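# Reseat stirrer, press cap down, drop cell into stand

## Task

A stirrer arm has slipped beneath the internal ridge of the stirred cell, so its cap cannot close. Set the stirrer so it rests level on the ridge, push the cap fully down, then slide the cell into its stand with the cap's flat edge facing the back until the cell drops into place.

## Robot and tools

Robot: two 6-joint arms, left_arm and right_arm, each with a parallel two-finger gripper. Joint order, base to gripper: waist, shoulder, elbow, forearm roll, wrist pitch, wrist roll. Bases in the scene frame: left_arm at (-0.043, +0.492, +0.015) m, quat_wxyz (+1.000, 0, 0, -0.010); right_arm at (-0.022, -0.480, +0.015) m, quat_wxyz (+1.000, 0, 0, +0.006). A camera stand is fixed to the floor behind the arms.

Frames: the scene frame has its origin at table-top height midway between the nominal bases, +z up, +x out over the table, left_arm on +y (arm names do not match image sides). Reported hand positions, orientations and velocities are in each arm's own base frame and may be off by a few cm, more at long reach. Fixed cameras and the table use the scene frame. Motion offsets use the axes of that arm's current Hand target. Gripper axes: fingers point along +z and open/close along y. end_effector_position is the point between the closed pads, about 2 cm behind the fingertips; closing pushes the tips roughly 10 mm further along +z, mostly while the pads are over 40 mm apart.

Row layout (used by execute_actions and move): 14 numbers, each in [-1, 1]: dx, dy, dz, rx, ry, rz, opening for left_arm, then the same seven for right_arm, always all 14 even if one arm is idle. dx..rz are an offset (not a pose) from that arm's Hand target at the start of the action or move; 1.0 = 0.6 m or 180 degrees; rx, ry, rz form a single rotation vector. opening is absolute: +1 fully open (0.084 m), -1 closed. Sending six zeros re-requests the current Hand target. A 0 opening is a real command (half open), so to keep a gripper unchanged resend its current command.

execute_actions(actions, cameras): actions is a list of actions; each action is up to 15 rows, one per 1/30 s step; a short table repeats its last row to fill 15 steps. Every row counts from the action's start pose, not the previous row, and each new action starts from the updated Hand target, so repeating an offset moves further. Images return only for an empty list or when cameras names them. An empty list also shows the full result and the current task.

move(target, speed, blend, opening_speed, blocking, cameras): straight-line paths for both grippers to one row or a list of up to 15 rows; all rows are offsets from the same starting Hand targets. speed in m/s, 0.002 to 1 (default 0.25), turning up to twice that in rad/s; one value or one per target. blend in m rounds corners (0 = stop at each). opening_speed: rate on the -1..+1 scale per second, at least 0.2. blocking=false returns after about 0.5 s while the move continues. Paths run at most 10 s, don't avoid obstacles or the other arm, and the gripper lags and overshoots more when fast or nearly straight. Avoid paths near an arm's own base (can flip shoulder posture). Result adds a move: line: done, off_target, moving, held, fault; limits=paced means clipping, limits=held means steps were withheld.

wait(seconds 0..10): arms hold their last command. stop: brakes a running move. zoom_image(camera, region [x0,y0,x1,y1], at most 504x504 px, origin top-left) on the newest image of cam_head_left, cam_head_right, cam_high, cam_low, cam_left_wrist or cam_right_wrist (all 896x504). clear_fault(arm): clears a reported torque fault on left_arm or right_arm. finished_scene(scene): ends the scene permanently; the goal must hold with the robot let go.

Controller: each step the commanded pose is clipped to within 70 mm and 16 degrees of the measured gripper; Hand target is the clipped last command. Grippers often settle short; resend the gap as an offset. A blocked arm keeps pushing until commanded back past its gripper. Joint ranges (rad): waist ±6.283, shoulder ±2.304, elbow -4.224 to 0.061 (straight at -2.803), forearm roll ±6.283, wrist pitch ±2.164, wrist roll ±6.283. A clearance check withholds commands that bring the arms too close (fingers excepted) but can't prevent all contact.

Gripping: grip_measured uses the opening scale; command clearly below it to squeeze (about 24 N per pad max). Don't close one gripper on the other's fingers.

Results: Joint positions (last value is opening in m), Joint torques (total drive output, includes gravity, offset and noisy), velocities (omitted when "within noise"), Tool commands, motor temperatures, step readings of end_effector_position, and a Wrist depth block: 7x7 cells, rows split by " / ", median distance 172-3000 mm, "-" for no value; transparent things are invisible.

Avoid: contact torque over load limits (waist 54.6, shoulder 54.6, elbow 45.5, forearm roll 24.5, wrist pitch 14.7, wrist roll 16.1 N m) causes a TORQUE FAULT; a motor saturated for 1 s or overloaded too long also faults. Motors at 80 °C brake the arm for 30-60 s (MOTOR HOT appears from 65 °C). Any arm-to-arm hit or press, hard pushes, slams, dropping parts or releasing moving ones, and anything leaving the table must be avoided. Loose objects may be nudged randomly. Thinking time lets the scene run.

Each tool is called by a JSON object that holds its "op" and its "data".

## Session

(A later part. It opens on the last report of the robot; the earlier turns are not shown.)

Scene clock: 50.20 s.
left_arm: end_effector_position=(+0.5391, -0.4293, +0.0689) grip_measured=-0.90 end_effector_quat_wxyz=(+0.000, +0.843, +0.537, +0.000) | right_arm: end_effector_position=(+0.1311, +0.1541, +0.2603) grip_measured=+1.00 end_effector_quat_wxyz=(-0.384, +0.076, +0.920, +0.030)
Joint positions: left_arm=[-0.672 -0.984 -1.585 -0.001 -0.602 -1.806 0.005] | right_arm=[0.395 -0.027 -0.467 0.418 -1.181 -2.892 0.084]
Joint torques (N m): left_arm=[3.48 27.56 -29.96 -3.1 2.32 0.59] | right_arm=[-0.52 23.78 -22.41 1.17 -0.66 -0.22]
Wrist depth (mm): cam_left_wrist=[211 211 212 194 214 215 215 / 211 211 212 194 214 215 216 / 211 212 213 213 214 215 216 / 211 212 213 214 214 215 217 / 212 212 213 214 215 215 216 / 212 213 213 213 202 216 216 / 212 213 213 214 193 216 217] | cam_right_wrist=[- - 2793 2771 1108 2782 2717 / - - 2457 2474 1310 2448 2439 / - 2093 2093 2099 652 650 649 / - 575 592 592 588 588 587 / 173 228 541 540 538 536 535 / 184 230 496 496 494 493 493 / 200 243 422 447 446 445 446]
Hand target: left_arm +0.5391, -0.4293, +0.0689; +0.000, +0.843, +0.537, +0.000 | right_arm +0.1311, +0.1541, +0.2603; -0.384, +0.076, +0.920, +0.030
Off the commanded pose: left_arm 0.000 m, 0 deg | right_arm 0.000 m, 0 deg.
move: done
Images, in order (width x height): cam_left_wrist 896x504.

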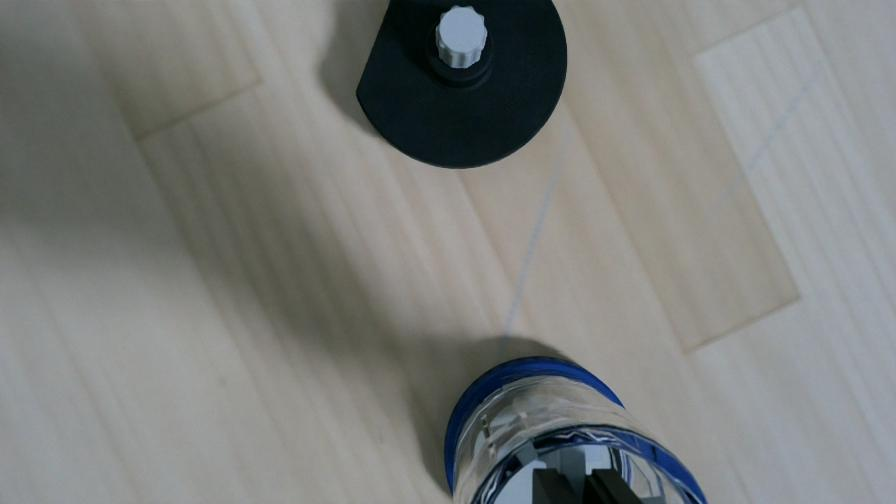

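{"op": "move", "data": {"target": [[0.0045,0,-0.001,0,0,0,-1,0,0,0,0,0,0,1],[0.0045,0,-0.022,0,0,0,-1,0,0,0,0,0,0,1]], "speed": 0.04, "cameras": ["cam_left_wrist","cam_low"]}}

{"op": "zoom_image", "data": {"camera": "cam_low", "region": [400, 230, 480, 310]}}

{"op": "zoom_image", "data": {"camera": "cam_left_wrist", "region": [440, 300, 700, 504]}}

Scene clock: 51.73 s.
left_arm: end_effector_position=(+0.5402, -0.4268, +0.0821) grip_measured=-0.90 end_effector_quat_wxyz=(+0.000, +0.843, +0.537, +0.000) | right_arm: end_effector_position=(+0.1311, +0.1541, +0.2603) grip_measured=+1.00 end_effector_quat_wxyz=(-0.384, +0.076, +0.920, +0.030)
Joint positions: left_arm=[-0.669 -0.962 -1.579 -0.001 -0.618 -1.803 0.005] | right_arm=[0.395 -0.027 -0.467 0.418 -1.181 -2.892 0.084]
Joint torques (N m): left_arm=[5.47 44.19 -16.4 -1.26 -2.82 0.55] | right_arm=[0.03 22.76 -22.08 0.96 -0.7 -0.12]
Wrist depth (mm): cam_left_wrist=[224 224 225 207 227 228 229 / 224 225 225 207 227 228 229 / 224 225 226 226 228 228 230 / 224 225 226 227 228 229 229 / 225 225 226 227 228 229 230 / 224 225 226 227 216 229 230 / 225 226 226 227 216 229 230] | cam_right_wrist=[- - 2782 2805 1110 2805 2727 / - - 2439 2439 1302 2448 2397 / - 2093 2106 2112 651 651 647 / - 576 592 591 588 589 586 / 173 228 541 539 537 535 535 / 184 230 497 494 494 494 492 / 200 243 421 448 447 445 445]
Hand target: left_arm +0.5403, -0.4268, +0.0821; +0.000, +0.843, +0.537, +0.000 | right_arm +0.1311, +0.1541, +0.2603; -0.384, +0.076, +0.920, +0.030
Off the commanded pose: left_arm 0.000 m, 0 deg | right_arm 0.000 m, 0 deg.
move: done
Images, in order (width x height): cam_low 896x504, cam_left_wrist 896x504.

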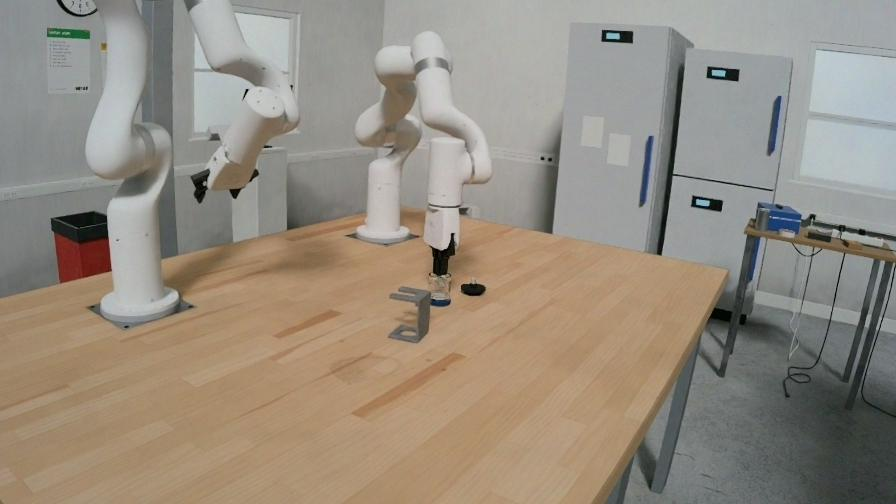

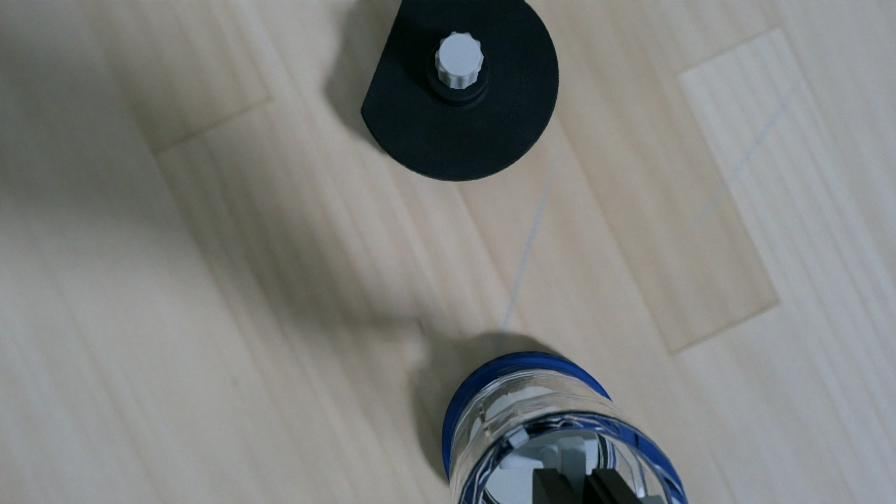

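Scaled by 6.300.

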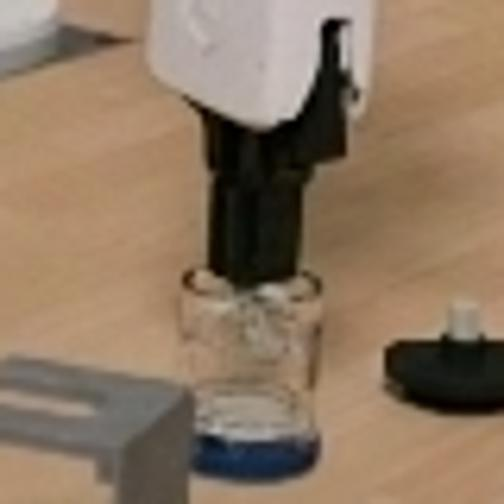

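Scaled by 1.938.

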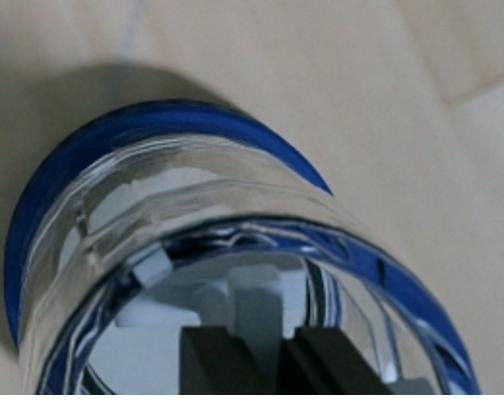

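{"op": "move", "data": {"target": [0,0,0,0,-0.045,0,-1,0,0,0,0,0,0,1], "speed": 0.1, "cameras": ["cam_left_wrist","cam_low","cam_head_left"]}}

{"op": "zoom_image", "data": {"camera": "cam_low", "region": [410, 250, 470, 310]}}

{"op": "zoom_image", "data": {"camera": "cam_left_wrist", "region": [440, 300, 700, 504]}}

Scene clock: 53.57 s.
left_arm: end_effector_position=(+0.5403, -0.4268, +0.0821) grip_measured=-0.90 end_effector_quat_wxyz=(+0.038, +0.841, +0.536, -0.060) | right_arm: end_effector_position=(+0.1311, +0.1541, +0.2603) grip_measured=+1.00 end_effector_quat_wxyz=(-0.384, +0.076, +0.920, +0.030)
Joint positions: left_arm=[-0.619 -0.95 -1.55 -0.252 -0.59 -1.545 0.005] | right_arm=[0.395 -0.027 -0.467 0.418 -1.181 -2.892 0.084]
Joint torques (N m): left_arm=[6.06 45.63 -16.06 -3.19 2.56 0.43] | right_arm=[0.1 23.45 -22 1.08 -0.63 -0.22]
Wrist depth (mm): cam_left_wrist=[206 207 207 190 208 210 211 / 210 210 211 193 213 213 214 / 213 213 214 215 216 216 218 / 216 217 218 218 219 221 221 / 220 221 221 222 222 224 225 / 224 224 225 225 205 228 229 / 228 229 229 230 216 233 233] | cam_right_wrist=[- - 2805 2828 1114 2793 2738 / - - 2474 2448 1305 2439 2431 / - 2093 2080 2099 650 652 648 / - 576 593 591 589 587 586 / 173 228 541 539 537 535 535 / 184 230 497 494 494 493 491 / 200 243 421 447 446 445 445]
Hand target: left_arm +0.5403, -0.4268, +0.0821; +0.038, +0.841, +0.536, -0.060 | right_arm +0.1311, +0.1541, +0.2603; -0.384, +0.076, +0.920, +0.030
Off the commanded pose: left_arm 0.000 m, 0 deg | right_arm 0.000 m, 0 deg.
move: done
Images, in order (width x height): cam_head_left 896x504, cam_low 896x504, cam_left_wrist 896x504.

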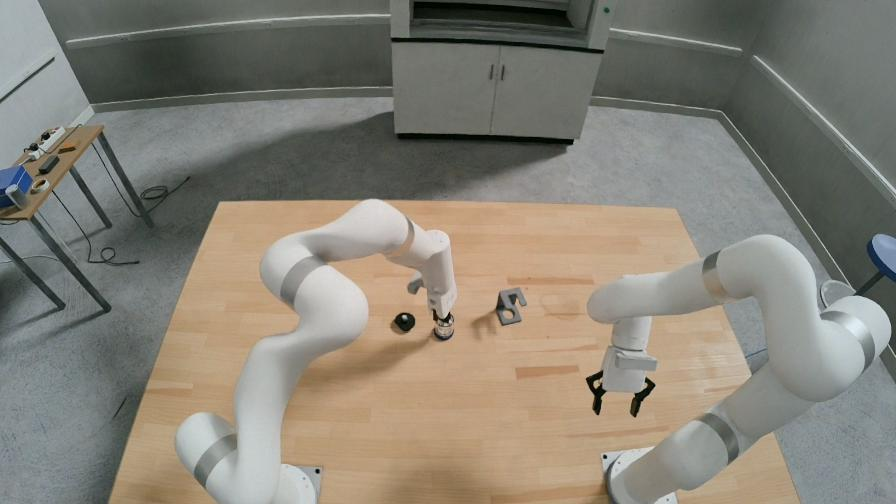

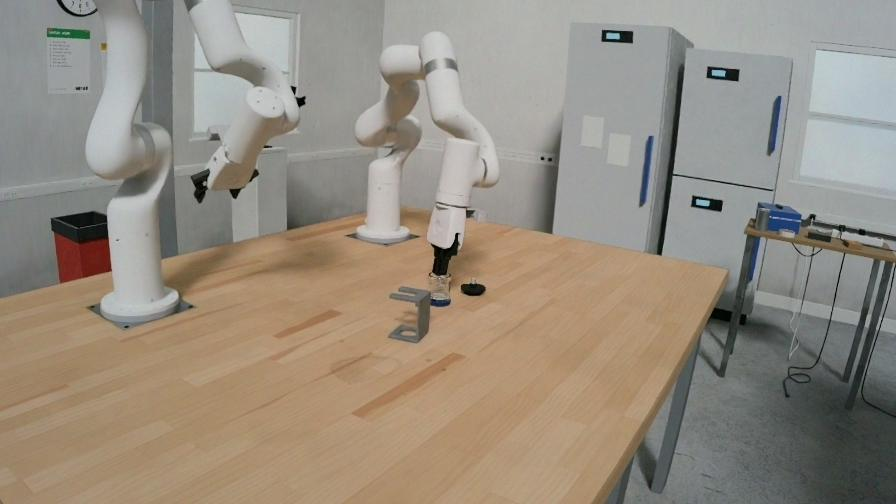

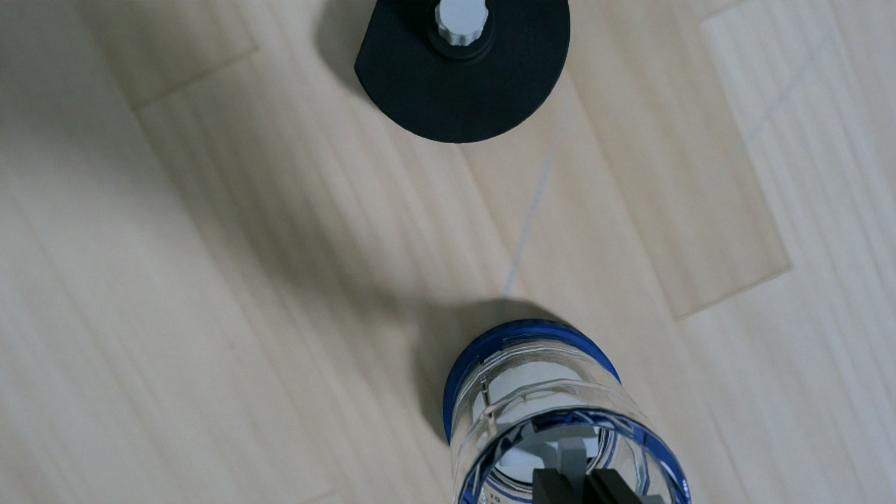

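Scaled by 8.400.

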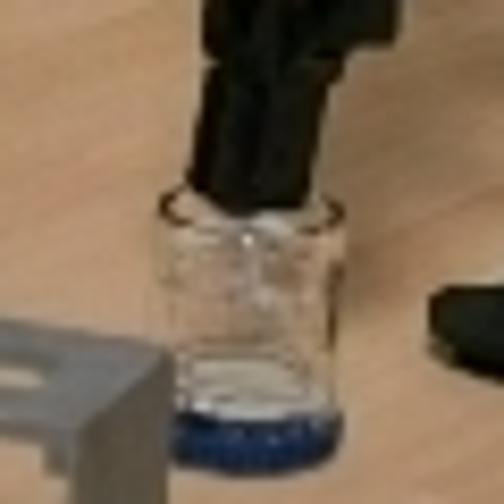

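Scaled by 1.938.

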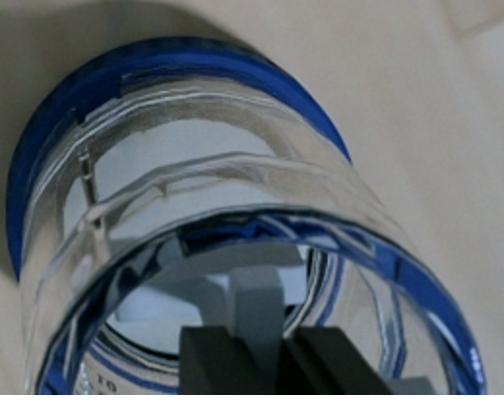

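{"op": "move", "data": {"target": [0.0026,0,0.0182,0,0,0,-1,0,0,0,0,0,0,1], "speed": 0.02}}

{"op": "move", "data": {"target": [0.0003,0,0.0017,0,0,0,-1,0,0,0,0,0,0,1], "speed": 0.02, "cameras": ["cam_left_wrist","cam_low"]}}

{"op": "zoom_image", "data": {"camera": "cam_low", "region": [410, 250, 470, 310]}}

{"op": "zoom_image", "data": {"camera": "cam_left_wrist", "region": [440, 300, 700, 504]}}

Scene clock: 54.80 s.
left_arm: end_effector_position=(+0.5402, -0.4268, +0.0712) grip_measured=-0.90 end_effector_quat_wxyz=(+0.038, +0.841, +0.536, -0.060) | right_arm: end_effector_position=(+0.1311, +0.1541, +0.2603) grip_measured=+1.00 end_effector_quat_wxyz=(-0.384, +0.076, +0.920, +0.030)
Joint positions: left_arm=[-0.619 -0.967 -1.553 -0.258 -0.576 -1.538 0.005] | right_arm=[0.395 -0.027 -0.467 0.418 -1.181 -2.892 0.084]
Joint torques (N m): left_arm=[4.95 26.79 -30.05 -3.25 2.9 0.71] | right_arm=[0.18 23.3 -21.94 0.92 -0.65 -0.26]
Wrist depth (mm): cam_left_wrist=[196 197 197 180 197 199 200 / 199 200 200 182 201 202 203 / 203 203 204 205 205 206 207 / 206 206 207 208 208 209 210 / 209 210 210 211 211 213 214 / 213 213 214 213 193 216 218 / 216 217 218 217 205 220 222] | cam_right_wrist=[- - 2828 2793 1123 2771 2749 / - - 2431 2422 1305 2414 2414 / - 2106 2099 2099 650 649 650 / - 575 591 592 590 589 586 / 173 228 540 538 536 537 535 / 184 230 496 493 495 492 492 / 200 243 422 447 447 446 445]
Hand target: left_arm +0.5402, -0.4268, +0.0711; +0.038, +0.841, +0.536, -0.060 | right_arm +0.1311, +0.1541, +0.2603; -0.384, +0.076, +0.920, +0.030
Off the commanded pose: left_arm 0.000 m, 0 deg | right_arm 0.000 m, 0 deg.
move: done

Scene clock: 55.50 s.
left_arm: end_effector_position=(+0.5403, -0.4268, +0.0701) grip_measured=-0.90 end_effector_quat_wxyz=(+0.038, +0.841, +0.536, -0.060) | right_arm: end_effector_position=(+0.1311, +0.1541, +0.2603) grip_measured=+1.00 end_effector_quat_wxyz=(-0.384, +0.076, +0.920, +0.030)
Joint positions: left_arm=[-0.619 -0.969 -1.553 -0.258 -0.574 -1.537 0.005] | right_arm=[0.395 -0.027 -0.467 0.418 -1.181 -2.892 0.084]
Joint torques (N m): left_arm=[4.88 26.22 -30.31 -3.34 2.77 0.58] | right_arm=[-0.1 23.19 -22.38 0.76 -0.8 -0.13]
Wrist depth (mm): cam_left_wrist=[195 196 195 179 180 198 199 / 198 198 199 181 200 201 202 / 201 202 203 204 204 205 206 / 204 205 206 206 207 208 208 / 208 209 209 210 209 212 213 / 211 212 213 212 192 216 216 / 215 216 217 216 195 219 220] | cam_right_wrist=[- - 2793 2771 1116 2782 2717 / - - 2414 2448 1307 2414 2414 / - 2093 2112 2080 652 651 647 / - 575 593 590 591 588 586 / 173 228 541 538 537 535 536 / 184 230 496 496 494 494 492 / 200 243 422 448 446 446 444]
Hand target: left_arm +0.5403, -0.4268, +0.0700; +0.038, +0.841, +0.536, -0.060 | right_arm +0.1311, +0.1541, +0.2603; -0.384, +0.076, +0.920, +0.030
Off the commanded pose: left_arm 0.000 m, 0 deg | right_arm 0.000 m, 0 deg.
move: done
Images, in order (width x height): cam_low 896x504, cam_left_wrist 896x504.

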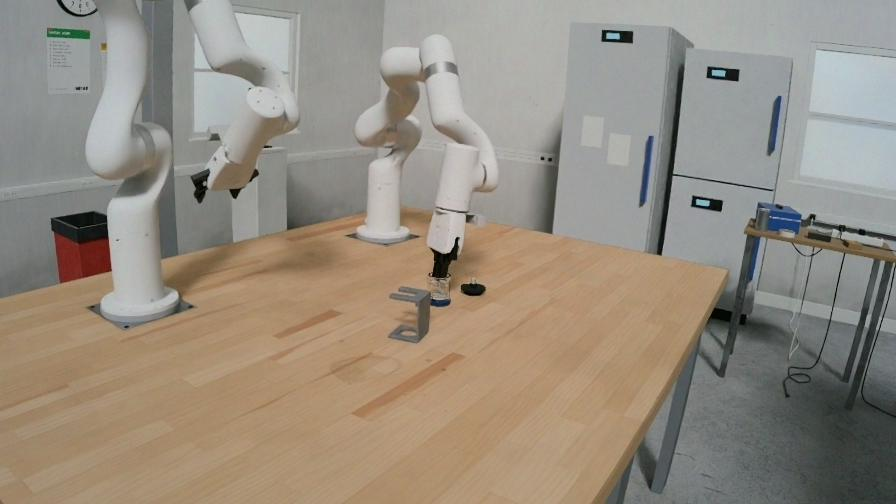

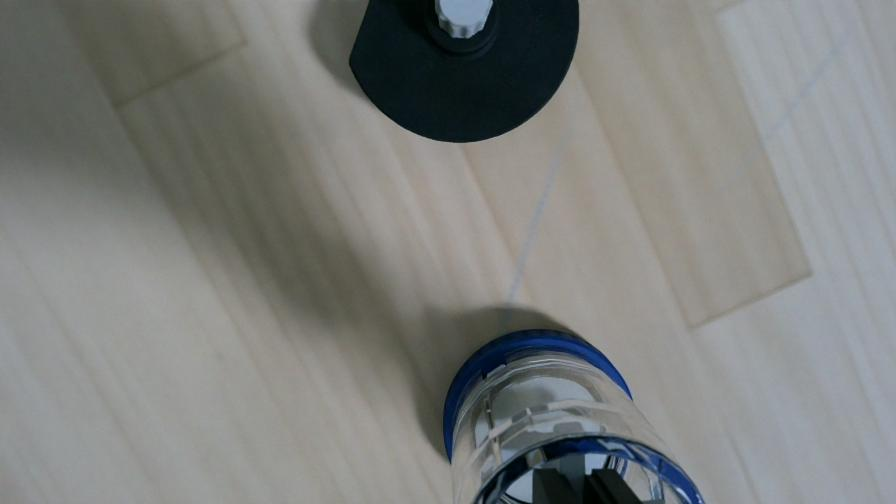

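Scaled by 8.400.

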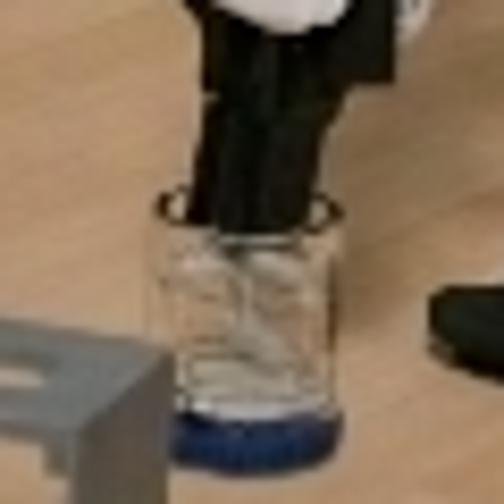

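Scaled by 1.938.

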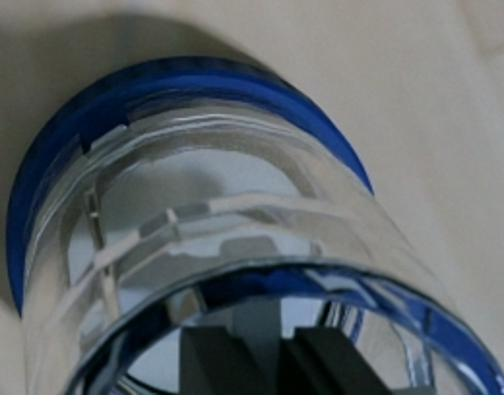

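One more mm, then open and rise.

{"op": "move", "data": {"target": [0.0003,0,0.0017,0,0,0,-1,0,0,0,0,0,0,1], "speed": 0.02}}

{"op": "move", "data": {"target": [0,0,0,0,0,0,-0.75,0,0,0,0,0,0,1], "opening_speed": 0.4}}

{"op": "move", "data": {"target": [[-0.012,0,-0.1,0,0,0,-0.75,0,0,0,0,0,0,1],[-0.02,0,-0.15,0,0.045,0,-0.5,0,0,0,0,0,0,1]], "speed": 0.08, "cameras": ["cam_left_wrist","cam_low"]}}

{"op": "zoom_image", "data": {"camera": "cam_left_wrist", "region": [420, 264, 660, 504]}}

{"op": "zoom_image", "data": {"camera": "cam_low", "region": [410, 250, 470, 310]}}

Scene clock: 56.63 s.
left_arm: end_effector_position=(+0.5403, -0.4267, +0.0690) grip_measured=-0.90 end_effector_quat_wxyz=(+0.038, +0.841, +0.536, -0.060) | right_arm: end_effector_position=(+0.1311, +0.1541, +0.2603) grip_measured=+1.00 end_effector_quat_wxyz=(-0.384, +0.076, +0.920, +0.030)
Joint positions: left_arm=[-0.619 -0.971 -1.554 -0.259 -0.573 -1.537 0.004] | right_arm=[0.395 -0.027 -0.467 0.418 -1.181 -2.892 0.084]
Joint torques (N m): left_arm=[5.03 26.28 -29.33 -2.92 2.62 0.49] | right_arm=[0.07 23.22 -22.03 1.08 -0.68 -0.21]
Wrist depth (mm): cam_left_wrist=[194 194 194 178 179 197 198 / 197 198 198 180 199 200 201 / 200 201 201 202 203 204 204 / 203 204 204 206 206 207 208 / 207 208 209 209 208 210 211 / 210 211 212 211 190 214 215 / 214 215 216 214 192 218 219] | cam_right_wrist=[- - 2771 2839 1110 2793 2696 / - - 2474 2439 1302 2431 2405 / - 2132 2106 2087 650 652 648 / - 576 592 592 589 586 587 / 173 228 539 540 539 535 536 / 184 230 494 496 493 492 491 / 200 243 421 447 447 445 444]
Hand target: left_arm +0.5403, -0.4267, +0.0690; +0.038, +0.841, +0.536, -0.060 | right_arm +0.1311, +0.1541, +0.2603; -0.384, +0.076, +0.920, +0.030
Off the commanded pose: left_arm 0.000 m, 0 deg | right_arm 0.000 m, 0 deg.
move: done

Scene clock: 57.53 s.
left_arm: end_effector_position=(+0.5403, -0.4267, +0.0690) grip_measured=-0.77 end_effector_quat_wxyz=(+0.038, +0.841, +0.536, -0.060) | right_arm: end_effector_position=(+0.1311, +0.1541, +0.2603) grip_measured=+1.00 end_effector_quat_wxyz=(-0.384, +0.076, +0.920, +0.030)
Joint positions: left_arm=[-0.619 -0.971 -1.554 -0.259 -0.573 -1.537 0.01] | right_arm=[0.395 -0.027 -0.467 0.418 -1.181 -2.892 0.084]
Joint torques (N m): left_arm=[4.6 28.2 -28.71 -2.86 2.45 0.66] | right_arm=[-0.17 21.48 -22.28 1.17 -0.78 -0.25]
Wrist depth (mm): cam_left_wrist=[194 194 194 178 179 197 198 / 197 197 198 180 200 200 201 / 200 201 202 202 203 204 204 / 203 204 204 205 206 207 208 / 207 208 208 209 208 211 212 / 210 211 211 211 191 215 215 / 214 215 215 214 192 218 219] | cam_right_wrist=[- - 2805 2793 1110 2805 2717 / - - 2422 2439 1307 2431 2405 / - 2093 2080 2080 653 652 646 / - 576 590 592 588 589 587 / 173 228 541 540 536 537 536 / 184 230 496 495 493 491 491 / 200 243 422 447 446 446 445]
Hand target: left_arm +0.5403, -0.4267, +0.0690; +0.038, +0.841, +0.536, -0.060 | right_arm +0.1311, +0.1541, +0.2603; -0.384, +0.076, +0.920, +0.030
Off the commanded pose: left_arm 0.000 m, 0 deg | right_arm 0.000 m, 0 deg.
move: done

Scene clock: 60.47 s.
left_arm: end_effector_position=(+0.5407, -0.4260, +0.1598) grip_measured=-0.52 end_effector_quat_wxyz=(+0.000, +0.843, +0.537, +0.000) | right_arm: end_effector_position=(+0.1311, +0.1541, +0.2603) grip_measured=+1.00 end_effector_quat_wxyz=(-0.384, +0.076, +0.920, +0.030)
Joint positions: left_arm=[-0.667 -0.849 -1.579 0 -0.731 -1.801 0.021] | right_arm=[0.395 -0.027 -0.467 0.418 -1.181 -2.892 0.084]
Joint torques (N m): left_arm=[-6.52 44.63 -33.09 3.92 -3.02 -1.24] | right_arm=[-0.23 22.74 -22.13 1.09 -0.71 -0.21]
Wrist depth (mm): cam_left_wrist=[300 301 302 303 305 306 307 / 300 301 303 285 306 306 308 / 301 302 303 285 305 307 308 / 301 302 303 304 306 307 308 / 301 303 303 304 306 307 308 / 302 303 303 304 307 308 308 / 302 304 304 305 307 308 309] | cam_right_wrist=[- - 2828 2793 1108 2782 2717 / - - 2431 2457 1322 2431 2457 / - 2099 2112 2093 650 648 647 / - 574 593 591 590 589 587 / 173 228 540 538 537 537 536 / 184 230 496 494 493 493 491 / 200 243 422 447 446 446 444]
Hand target: left_arm +0.5407, -0.4260, +0.1598; +0.000, +0.843, +0.537, +0.000 | right_arm +0.1311, +0.1541, +0.2603; -0.384, +0.076, +0.920, +0.030
Off the commanded pose: left_arm 0.000 m, 0 deg | right_arm 0.000 m, 0 deg.
move: done
Images, in order (width x height): cam_low 896x504, cam_left_wrist 896x504.

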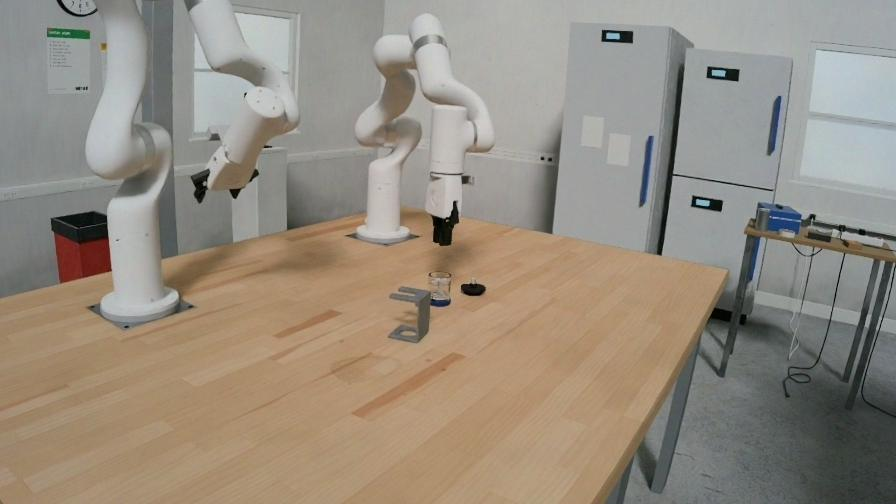

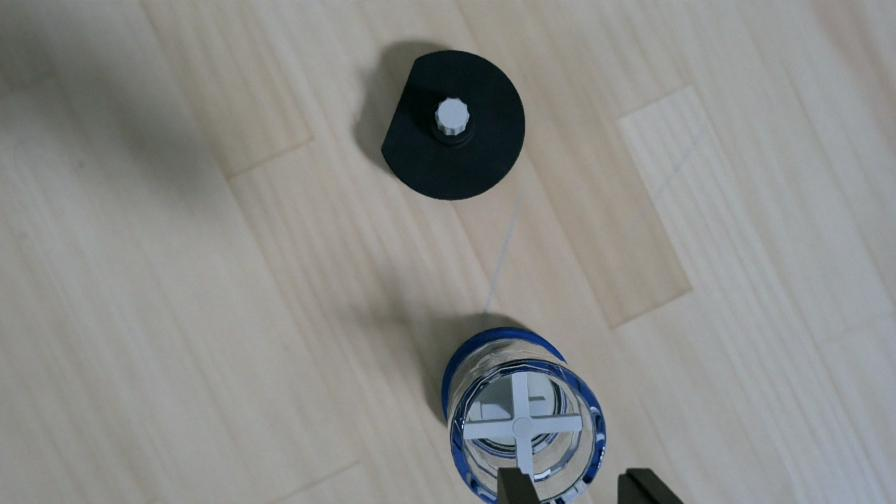

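Scaled by 2.100.

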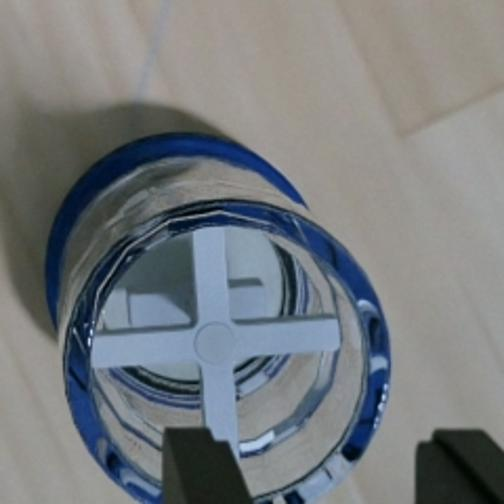

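Scaled by 8.400.

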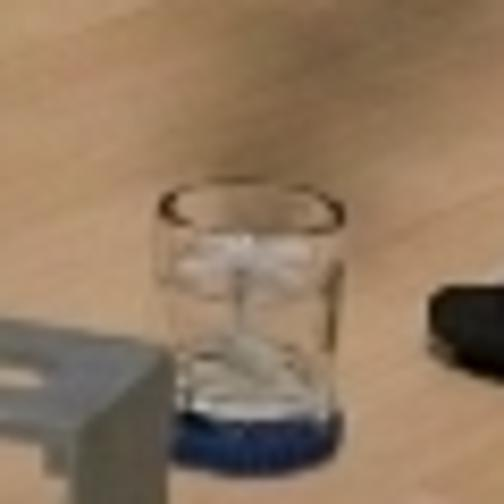

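{"op": "move", "data": {"target": [-0.107,0.045,0,0,0,0,-0.5,0,0,0,0,0,0,1], "cameras": ["cam_left_wrist"]}}

{"op": "zoom_image", "data": {"camera": "cam_left_wrist", "region": [350, 154, 546, 350]}}

Scene clock: 61.80 s.
left_arm: end_effector_position=(+0.5380, -0.4956, +0.1598) grip_measured=-0.52 end_effector_quat_wxyz=(+0.000, +0.843, +0.537, +0.000) | right_arm: end_effector_position=(+0.1311, +0.1541, +0.2603) grip_measured=+1.00 end_effector_quat_wxyz=(-0.384, +0.076, +0.920, +0.030)
Joint positions: left_arm=[-0.744 -0.959 -1.772 -0.001 -0.814 -1.878 0.021] | right_arm=[0.395 -0.027 -0.467 0.418 -1.181 -2.892 0.084]
Joint torques (N m): left_arm=[-5.93 27.75 -34 4.14 -3.03 -1.02] | right_arm=[0.23 23.27 -22.4 1.17 -0.77 -0.21]
Wrist depth (mm): cam_left_wrist=[300 301 302 303 304 306 307 / 300 302 302 304 305 306 307 / 301 302 303 304 305 306 307 / 301 302 303 283 306 307 308 / 301 302 304 305 306 307 308 / 301 303 304 306 305 307 309 / 302 303 304 306 306 308 309] | cam_right_wrist=[- - 2839 2760 1112 2771 2717 / - - 2457 2465 1307 2422 2405 / - 2087 2093 2099 650 651 650 / - 575 593 593 590 587 585 / 173 228 540 539 537 537 537 / 184 230 496 497 494 493 493 / 200 243 422 447 446 446 445]
Hand target: left_arm +0.5380, -0.4956, +0.1598; +0.000, +0.843, +0.537, +0.000 | right_arm +0.1311, +0.1541, +0.2603; -0.384, +0.076, +0.920, +0.030
Off the commanded pose: left_arm 0.000 m, 0 deg | right_arm 0.000 m, 0 deg.
move: done
Images, in order (width x height): cam_left_wrist 896x504.

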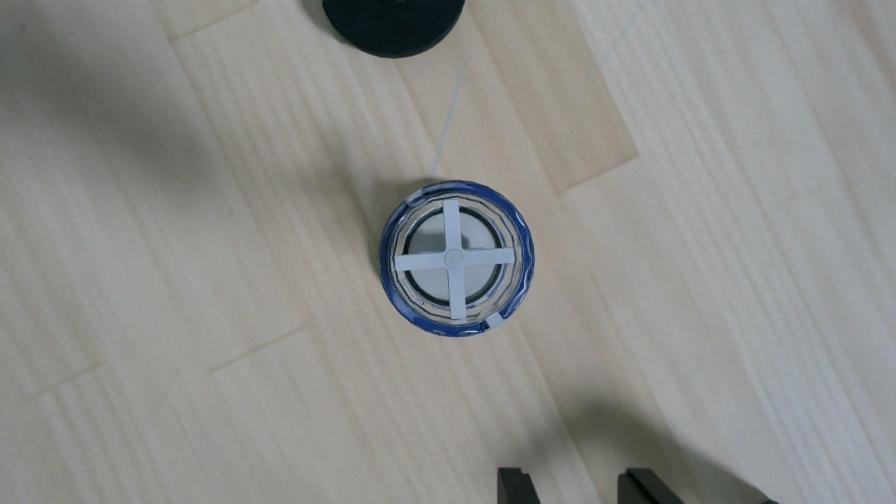

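Scaled by 2.571.

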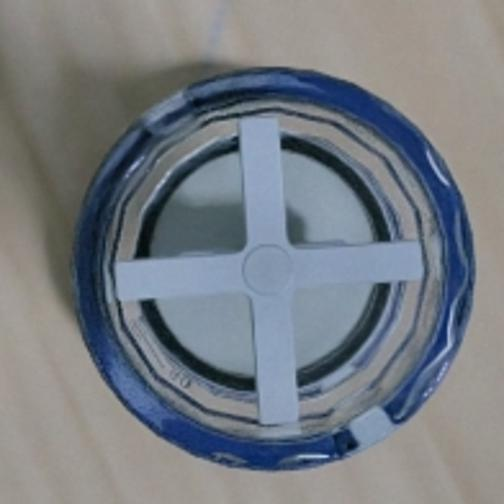

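{"op": "move", "data": {"target": [[0.3039,-0.0877,0,0,0,0,-0.3,0,0,0,0,0,0,1],[0.3039,-0.0877,0.12,0,0,0,-0.3,0,0,0,0,0,0,1]], "cameras": ["cam_left_wrist"], "blend": 0.02}}

Scene clock: 64.23 s.
left_arm: end_effector_position=(+0.5673, -0.3081, +0.0879) grip_measured=-0.32 end_effector_quat_wxyz=(+0.000, +0.843, +0.537, +0.000) | right_arm: end_effector_position=(+0.1311, +0.1541, +0.2603) grip_measured=+1.00 end_effector_quat_wxyz=(-0.384, +0.076, +0.920, +0.030)
Joint positions: left_arm=[-0.497 -0.862 -1.409 0 -0.548 -1.632 0.03] | right_arm=[0.395 -0.027 -0.467 0.418 -1.181 -2.892 0.084]
Joint torques (N m): left_arm=[4.63 24.13 -30.09 -3.43 2.89 0.53] | right_arm=[0.12 22.62 -21.76 1.03 -0.8 -0.29]
Wrist depth (mm): cam_left_wrist=[229 230 231 232 233 234 235 / 229 230 231 232 233 234 235 / 230 231 231 232 233 235 235 / 230 231 232 233 234 235 236 / 230 231 233 233 234 235 236 / 230 231 232 233 215 235 236 / 230 232 233 215 215 236 237] | cam_right_wrist=[- - 2805 2782 1112 2771 2706 / - - 2431 2474 1302 2431 2405 / - 2106 2093 2093 651 649 648 / - 576 591 592 589 588 585 / 173 228 540 538 539 535 534 / 184 231 497 496 493 493 493 / 200 243 423 446 446 444 444]
Hand target: left_arm +0.5673, -0.3081, +0.0878; +0.000, +0.843, +0.537, +0.000 | right_arm +0.1311, +0.1541, +0.2603; -0.384, +0.076, +0.920, +0.030
Off the commanded pose: left_arm 0.000 m, 0 deg | right_arm 0.000 m, 0 deg.
move: done
Images, in order (width x height): cam_left_wrist 896x504.

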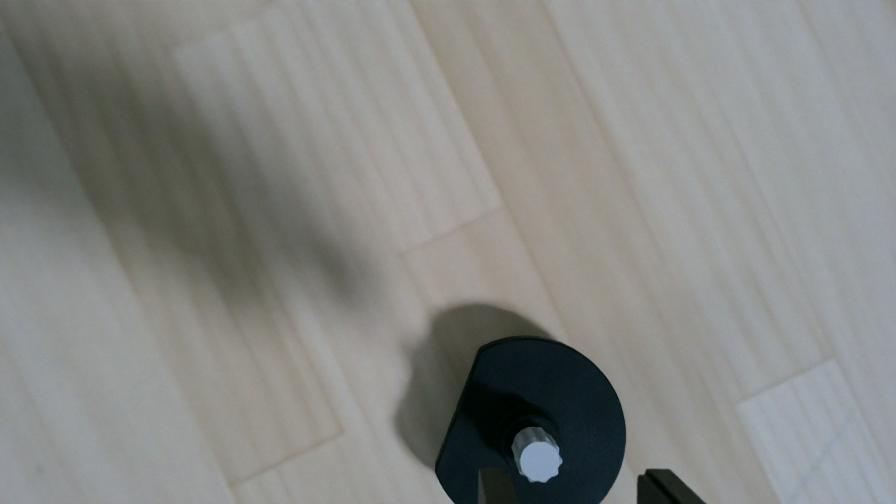

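{"op": "move", "data": {"target": [0,0,0.0885,0,0,0,-0.3,0,0,0,0,0,0,1], "speed": 0.08}}

{"op": "move", "data": {"target": [0,0,0,0,0,0,-1,0,0,0,0,0,0,1], "opening_speed": 1}}

{"op": "move", "data": {"target": [0,0,-0.17,0,0,0,-1,0,0,0,0,0,0,1], "speed": 0.15, "cameras": ["cam_left_wrist","cam_low"]}}

Scene clock: 65.77 s.
left_arm: end_effector_position=(+0.5673, -0.3081, +0.0348) grip_measured=-0.32 end_effector_quat_wxyz=(+0.000, +0.843, +0.537, +0.000) | right_arm: end_effector_position=(+0.1311, +0.1541, +0.2603) grip_measured=+1.00 end_effector_quat_wxyz=(-0.384, +0.076, +0.920, +0.030)
Joint positions: left_arm=[-0.497 -0.953 -1.427 0 -0.475 -1.632 0.03] | right_arm=[0.395 -0.027 -0.467 0.418 -1.181 -2.892 0.084]
Joint torques (N m): left_arm=[2.98 26.93 -29.16 -3.47 2.84 0.53] | right_arm=[-0.94 23.45 -21.58 1.05 -0.71 -0.31]
Wrist depth (mm): cam_left_wrist=[177 178 179 179 180 181 181 / 177 178 178 179 180 181 181 / 178 178 179 180 180 181 182 / 177 178 179 180 180 181 182 / 178 178 179 180 180 181 182 / 178 178 179 180 - 181 182 / 178 179 179 180 - 182 182] | cam_right_wrist=[- - 2793 2828 1112 2771 2696 / - - 2465 2465 1320 2405 2414 / - 2062 2106 2106 652 650 648 / - 575 595 590 590 588 586 / 173 228 540 539 538 538 537 / 184 231 496 495 494 492 492 / 200 243 421 447 446 446 445]
Hand target: left_arm +0.5673, -0.3081, +0.0347; +0.000, +0.843, +0.537, +0.000 | right_arm +0.1311, +0.1541, +0.2603; -0.384, +0.076, +0.920, +0.030
Off the commanded pose: left_arm 0.000 m, 0 deg | right_arm 0.000 m, 0 deg.
move: done

Scene clock: 66.67 s.
left_arm: end_effector_position=(+0.5673, -0.3081, +0.0347) grip_measured=-0.70 end_effector_quat_wxyz=(+0.000, +0.843, +0.537, +0.000) | right_arm: end_effector_position=(+0.1311, +0.1541, +0.2603) grip_measured=+1.00 end_effector_quat_wxyz=(-0.384, +0.076, +0.920, +0.030)
Joint positions: left_arm=[-0.497 -0.953 -1.427 0 -0.475 -1.632 0.013] | right_arm=[0.395 -0.027 -0.467 0.418 -1.181 -2.892 0.084]
Joint torques (N m): left_arm=[2.15 26.18 -24.65 -3.05 2.03 0.57] | right_arm=[0.3 22.16 -21.8 0.99 -0.73 -0.28]
Wrist depth (mm): cam_left_wrist=[177 178 178 179 180 181 181 / 177 178 179 179 180 181 181 / 177 178 179 179 180 181 181 / 178 178 179 179 180 181 182 / 178 178 179 180 180 181 182 / 178 178 179 180 - 181 182 / 178 178 179 180 - 181 182] | cam_right_wrist=[- - 2771 2793 1116 2749 2727 / - - 2465 2457 1302 2448 2389 / - 2112 2106 2087 652 649 646 / - 575 592 590 590 587 585 / 173 228 539 541 535 536 535 / 184 230 496 496 494 493 490 / 200 243 422 448 446 445 443]
Hand target: left_arm +0.5673, -0.3081, +0.0347; +0.000, +0.843, +0.537, +0.000 | right_arm +0.1311, +0.1541, +0.2603; -0.384, +0.076, +0.920, +0.030
Off the commanded pose: left_arm 0.000 m, 0 deg | right_arm 0.000 m, 0 deg.
move: done

Scene clock: 67.83 s.
left_arm: end_effector_position=(+0.5673, -0.3081, +0.1366) grip_measured=-0.70 end_effector_quat_wxyz=(+0.000, +0.843, +0.537, +0.000) | right_arm: end_effector_position=(+0.1311, +0.1541, +0.2603) grip_measured=+1.00 end_effector_quat_wxyz=(-0.384, +0.076, +0.920, +0.030)
Joint positions: left_arm=[-0.497 -0.785 -1.407 0 -0.623 -1.632 0.013] | right_arm=[0.395 -0.027 -0.467 0.418 -1.181 -2.892 0.084]
Joint torques (N m): left_arm=[2.66 42.61 -31.2 0.83 -3.07 -0.31] | right_arm=[-0.03 21.87 -21.56 0.89 -0.75 -0.23]
Wrist depth (mm): cam_left_wrist=[278 278 280 280 282 283 283 / 277 278 280 281 282 284 284 / 278 279 280 281 282 283 284 / 278 279 281 281 283 283 285 / 278 279 280 282 283 284 285 / 278 280 281 - - 284 285 / 279 280 281 - - 284 286] | cam_right_wrist=[- - 2793 2782 1108 2782 2696 / - - 2448 2457 1305 2414 2397 / - 2119 2093 2106 651 652 647 / - 575 591 590 590 588 585 / 173 228 540 540 538 537 535 / 184 230 497 495 494 493 491 / 200 243 422 447 447 445 444]
Hand target: left_arm +0.5674, -0.3081, +0.1367; +0.000, +0.843, +0.537, +0.000 | right_arm +0.1311, +0.1541, +0.2603; -0.384, +0.076, +0.920, +0.030
Off the commanded pose: left_arm 0.000 m, 0 deg | right_arm 0.000 m, 0 deg.
move: done
Images, in order (width x height): cam_low 896x504, cam_left_wrist 896x504.

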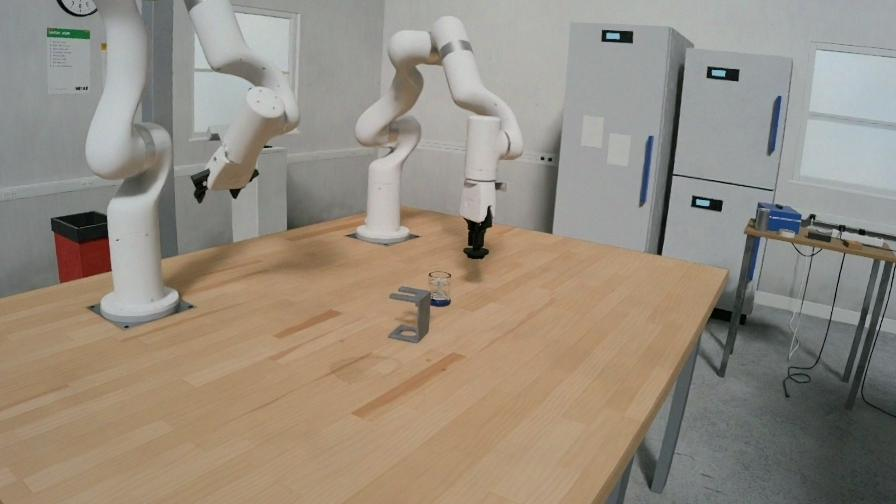

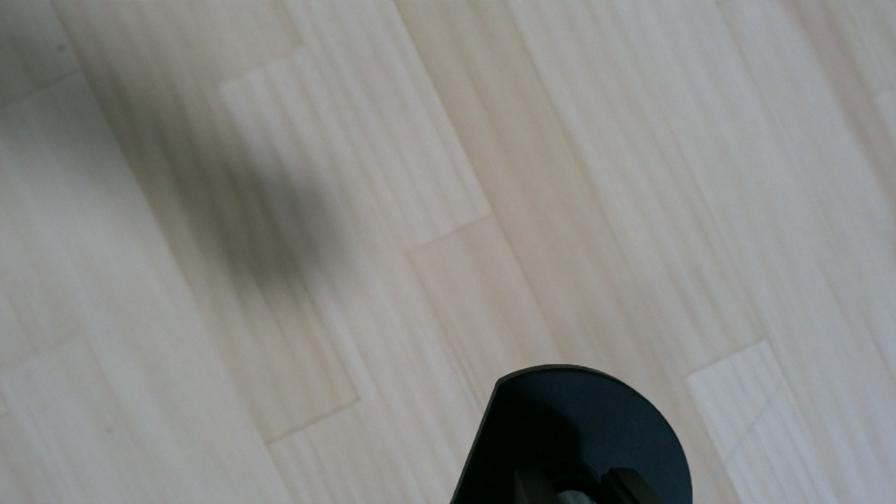

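{"op": "move", "data": {"target": [[-0.2072,0.0444,0,0,0,0,-1,0,0,0,0,0,0,1],[-0.2072,0.0444,0.045,0,0,0,-1,0,0,0,0,0,0,1]], "speed": 0.12, "cameras": ["cam_left_wrist","cam_low"]}}

{"op": "zoom_image", "data": {"camera": "cam_low", "region": [400, 230, 480, 310]}}

Scene clock: 70.67 s.
left_arm: end_effector_position=(+0.5389, -0.4320, +0.1097) grip_measured=-0.70 end_effector_quat_wxyz=(+0.000, +0.843, +0.537, +0.000) | right_arm: end_effector_position=(+0.1311, +0.1541, +0.2603) grip_measured=+1.00 end_effector_quat_wxyz=(-0.384, +0.076, +0.920, +0.030)
Joint positions: left_arm=[-0.676 -0.924 -1.584 0 -0.661 -1.81 0.013] | right_arm=[0.395 -0.027 -0.467 0.418 -1.181 -2.892 0.084]
Joint torques (N m): left_arm=[-5.34 26.57 -33.66 4.86 2.7 -1.07] | right_arm=[0.08 23.61 -21.73 0.96 -0.68 -0.16]
Wrist depth (mm): cam_left_wrist=[251 252 253 254 255 256 256 / 251 252 253 254 255 256 257 / 251 252 253 254 255 256 257 / 251 253 253 254 255 256 257 / 252 253 254 254 256 257 258 / 252 253 254 255 - 257 258 / 253 254 254 - - 258 258] | cam_right_wrist=[- - 2805 2816 1121 2749 2696 / - - 2474 2439 1292 2422 2422 / - 2080 2087 2080 652 652 647 / - 575 594 592 590 585 587 / 173 228 540 540 538 538 534 / 184 230 496 494 494 493 493 / 200 243 421 448 446 446 444]
Hand target: left_arm +0.5390, -0.4321, +0.1097; +0.000, +0.843, +0.537, +0.000 | right_arm +0.1311, +0.1541, +0.2603; -0.384, +0.076, +0.920, +0.030
Off the commanded pose: left_arm 0.000 m, 0 deg | right_arm 0.000 m, 0 deg.
move: done
Images, in order (width x height): cam_low 896x504, cam_left_wrist 896x504.

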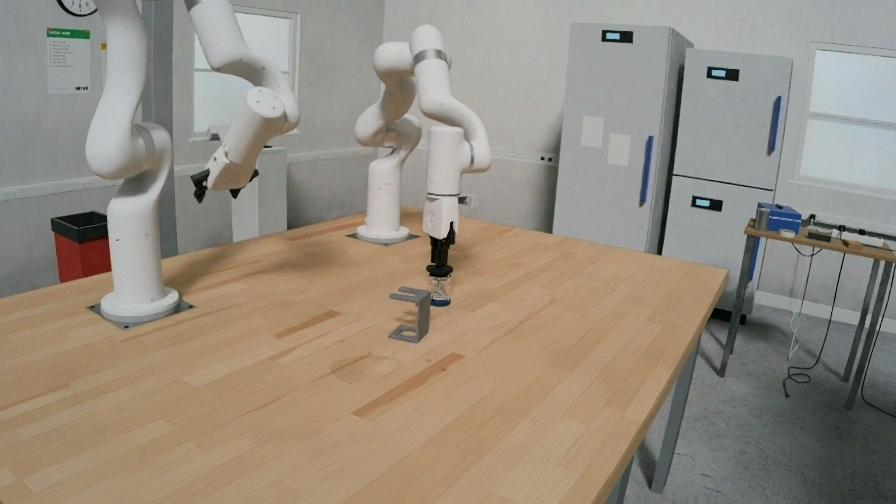

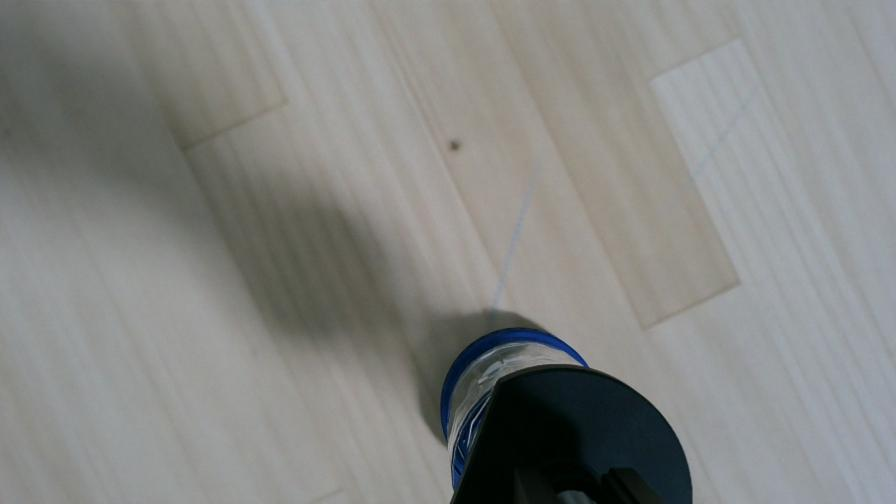

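Scaled by 6.300.

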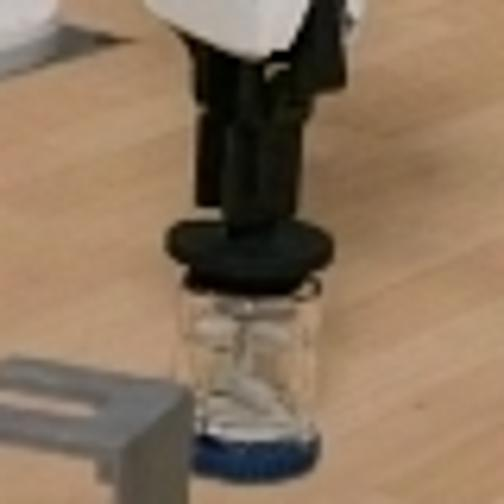

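{"op": "move", "data": {"target": [0,0,0.005,0,0,0,-1,0,0,0,0,0,0,1], "speed": 0.02}}

{"op": "move", "data": {"target": [0,0,0.002,0,0,0,-1,0,0,0,0,0,0,1], "speed": 0.02}}

Scene clock: 71.57 s.
left_arm: end_effector_position=(+0.5390, -0.4321, +0.1067) grip_measured=-0.70 end_effector_quat_wxyz=(+0.000, +0.843, +0.537, +0.000) | right_arm: end_effector_position=(+0.1311, +0.1541, +0.2603) grip_measured=+1.00 end_effector_quat_wxyz=(-0.384, +0.076, +0.920, +0.030)
Joint positions: left_arm=[-0.676 -0.929 -1.584 0 -0.656 -1.81 0.013] | right_arm=[0.395 -0.027 -0.467 0.418 -1.181 -2.892 0.084]
Joint torques (N m): left_arm=[-5.89 25.6 -33.2 4.28 2.86 -1.17] | right_arm=[0.11 22.63 -21.19 0.86 -0.7 -0.23]
Wrist depth (mm): cam_left_wrist=[248 249 250 251 252 253 253 / 248 249 250 251 252 253 254 / 248 249 250 251 252 253 254 / 249 250 250 252 252 253 255 / 249 250 251 252 252 254 255 / 250 250 251 252 - 254 255 / 250 251 251 - - 254 255] | cam_right_wrist=[- - 2828 2793 1121 2760 2749 / - - 2448 2397 1312 2431 2448 / - 2099 2112 2074 652 650 648 / - 575 591 592 589 588 586 / 173 228 542 539 537 537 535 / 184 230 496 495 493 493 492 / 200 243 421 447 447 446 444]
Hand target: left_arm +0.5390, -0.4321, +0.1067; +0.000, +0.843, +0.537, +0.000 | right_arm +0.1311, +0.1541, +0.2603; -0.384, +0.076, +0.920, +0.030
Off the commanded pose: left_arm 0.000 m, 0 deg | right_arm 0.000 m, 0 deg.
move: done

Scene clock: 72.27 s.
left_arm: end_effector_position=(+0.5390, -0.4321, +0.1055) grip_measured=-0.70 end_effector_quat_wxyz=(+0.000, +0.843, +0.537, +0.000) | right_arm: end_effector_position=(+0.1311, +0.1541, +0.2603) grip_measured=+1.00 end_effector_quat_wxyz=(-0.384, +0.076, +0.920, +0.030)
Joint positions: left_arm=[-0.676 -0.931 -1.585 0 -0.655 -1.81 0.013] | right_arm=[0.395 -0.027 -0.467 0.418 -1.181 -2.892 0.084]
Joint torques (N m): left_arm=[-4.82 27.86 -32.09 4.23 2.88 -1.13] | right_arm=[0.15 21.64 -22.09 1.04 -0.78 -0.3]
Wrist depth (mm): cam_left_wrist=[246 247 249 250 251 252 253 / 247 247 249 250 251 252 253 / 246 248 249 250 251 252 253 / 247 248 249 250 251 252 253 / 247 248 250 250 251 253 253 / 248 249 250 250 - 253 254 / 248 249 250 - - 253 254] | cam_right_wrist=[- - 2782 2760 1112 2760 2717 / - - 2439 2448 1305 2422 2439 / - 2119 2112 2099 656 650 649 / - 575 593 592 589 587 587 / 173 228 541 539 538 537 536 / 183 231 496 494 494 493 493 / 200 243 421 448 446 447 445]
Hand target: left_arm +0.5390, -0.4321, +0.1055; +0.000, +0.843, +0.537, +0.000 | right_arm +0.1311, +0.1541, +0.2603; -0.384, +0.076, +0.920, +0.030
Off the commanded pose: left_arm 0.000 m, 0 deg | right_arm 0.000 m, 0 deg.
move: done

{"op": "move", "data": {"target": [0,0,0.002,0,0,0,-1,0,0,0,0,0,0,1], "speed": 0.02}}

{"op": "move", "data": {"target": [0,0,0.0015,0,0,0,-1,0,0,0,0,0,0,1], "speed": 0.02}}

Scene clock: 73.40 s.
left_arm: end_effector_position=(+0.5390, -0.4321, +0.1043) grip_measured=-0.70 end_effector_quat_wxyz=(+0.000, +0.843, +0.537, +0.000) | right_arm: end_effector_position=(+0.1311, +0.1541, +0.2603) grip_measured=+1.00 end_effector_quat_wxyz=(-0.384, +0.076, +0.920, +0.030)
Joint positions: left_arm=[-0.676 -0.933 -1.585 0 -0.653 -1.81 0.013] | right_arm=[0.395 -0.027 -0.467 0.418 -1.181 -2.892 0.084]
Joint torques (N m): left_arm=[-4.71 23.85 -28.24 3.44 2.68 -1] | right_arm=[-0.33 23.77 -22.19 1.32 -0.72 -0.29]
Wrist depth (mm): cam_left_wrist=[245 246 248 249 250 250 252 / 245 247 248 249 250 250 252 / 246 247 248 249 250 251 252 / 247 247 248 249 250 251 252 / 247 247 249 250 251 251 252 / 247 248 249 250 - 251 252 / 247 248 249 - - 252 253] | cam_right_wrist=[- - 2782 2828 1110 2771 2749 / - - 2414 2465 1310 2422 2414 / - 2099 2099 2112 652 650 649 / - 575 595 591 589 588 585 / 173 229 542 540 537 537 537 / 183 230 496 495 495 493 492 / 200 243 421 447 446 444 444]
Hand target: left_arm +0.5390, -0.4321, +0.1043; +0.000, +0.843, +0.537, +0.000 | right_arm +0.1311, +0.1541, +0.2603; -0.384, +0.076, +0.920, +0.030
Off the commanded pose: left_arm 0.000 m, 0 deg | right_arm 0.000 m, 0 deg.
move: done

Scene clock: 74.10 s.
left_arm: end_effector_position=(+0.5389, -0.4321, +0.1034) grip_measured=-0.70 end_effector_quat_wxyz=(+0.000, +0.843, +0.537, +0.000) | right_arm: end_effector_position=(+0.1311, +0.1541, +0.2603) grip_measured=+1.00 end_effector_quat_wxyz=(-0.384, +0.076, +0.920, +0.030)
Joint positions: left_arm=[-0.676 -0.934 -1.585 0 -0.652 -1.81 0.013] | right_arm=[0.395 -0.027 -0.467 0.418 -1.181 -2.892 0.084]
Joint torques (N m): left_arm=[-5.72 23.39 -27.62 3.23 2.75 -0.81] | right_arm=[0.23 22.55 -22.21 0.97 -0.65 -0.36]
Wrist depth (mm): cam_left_wrist=[244 245 246 247 248 250 250 / 245 245 246 248 249 250 251 / 245 246 247 248 249 250 251 / 245 246 247 248 249 250 251 / 246 246 248 248 249 250 252 / 246 247 248 248 - 250 252 / 246 247 248 - - 251 252] | cam_right_wrist=[- - 2828 2793 1125 2749 2738 / - - 2439 2457 1302 2431 2405 / - 2080 2099 2112 653 649 650 / - 575 594 590 591 587 586 / 173 228 540 539 538 537 535 / 184 230 496 497 494 492 492 / 200 243 422 448 446 446 444]
Hand target: left_arm +0.5390, -0.4321, +0.1034; +0.000, +0.843, +0.537, +0.000 | right_arm +0.1311, +0.1541, +0.2603; -0.384, +0.076, +0.920, +0.030
Off the commanded pose: left_arm 0.000 m, 0 deg | right_arm 0.000 m, 0 deg.
move: done


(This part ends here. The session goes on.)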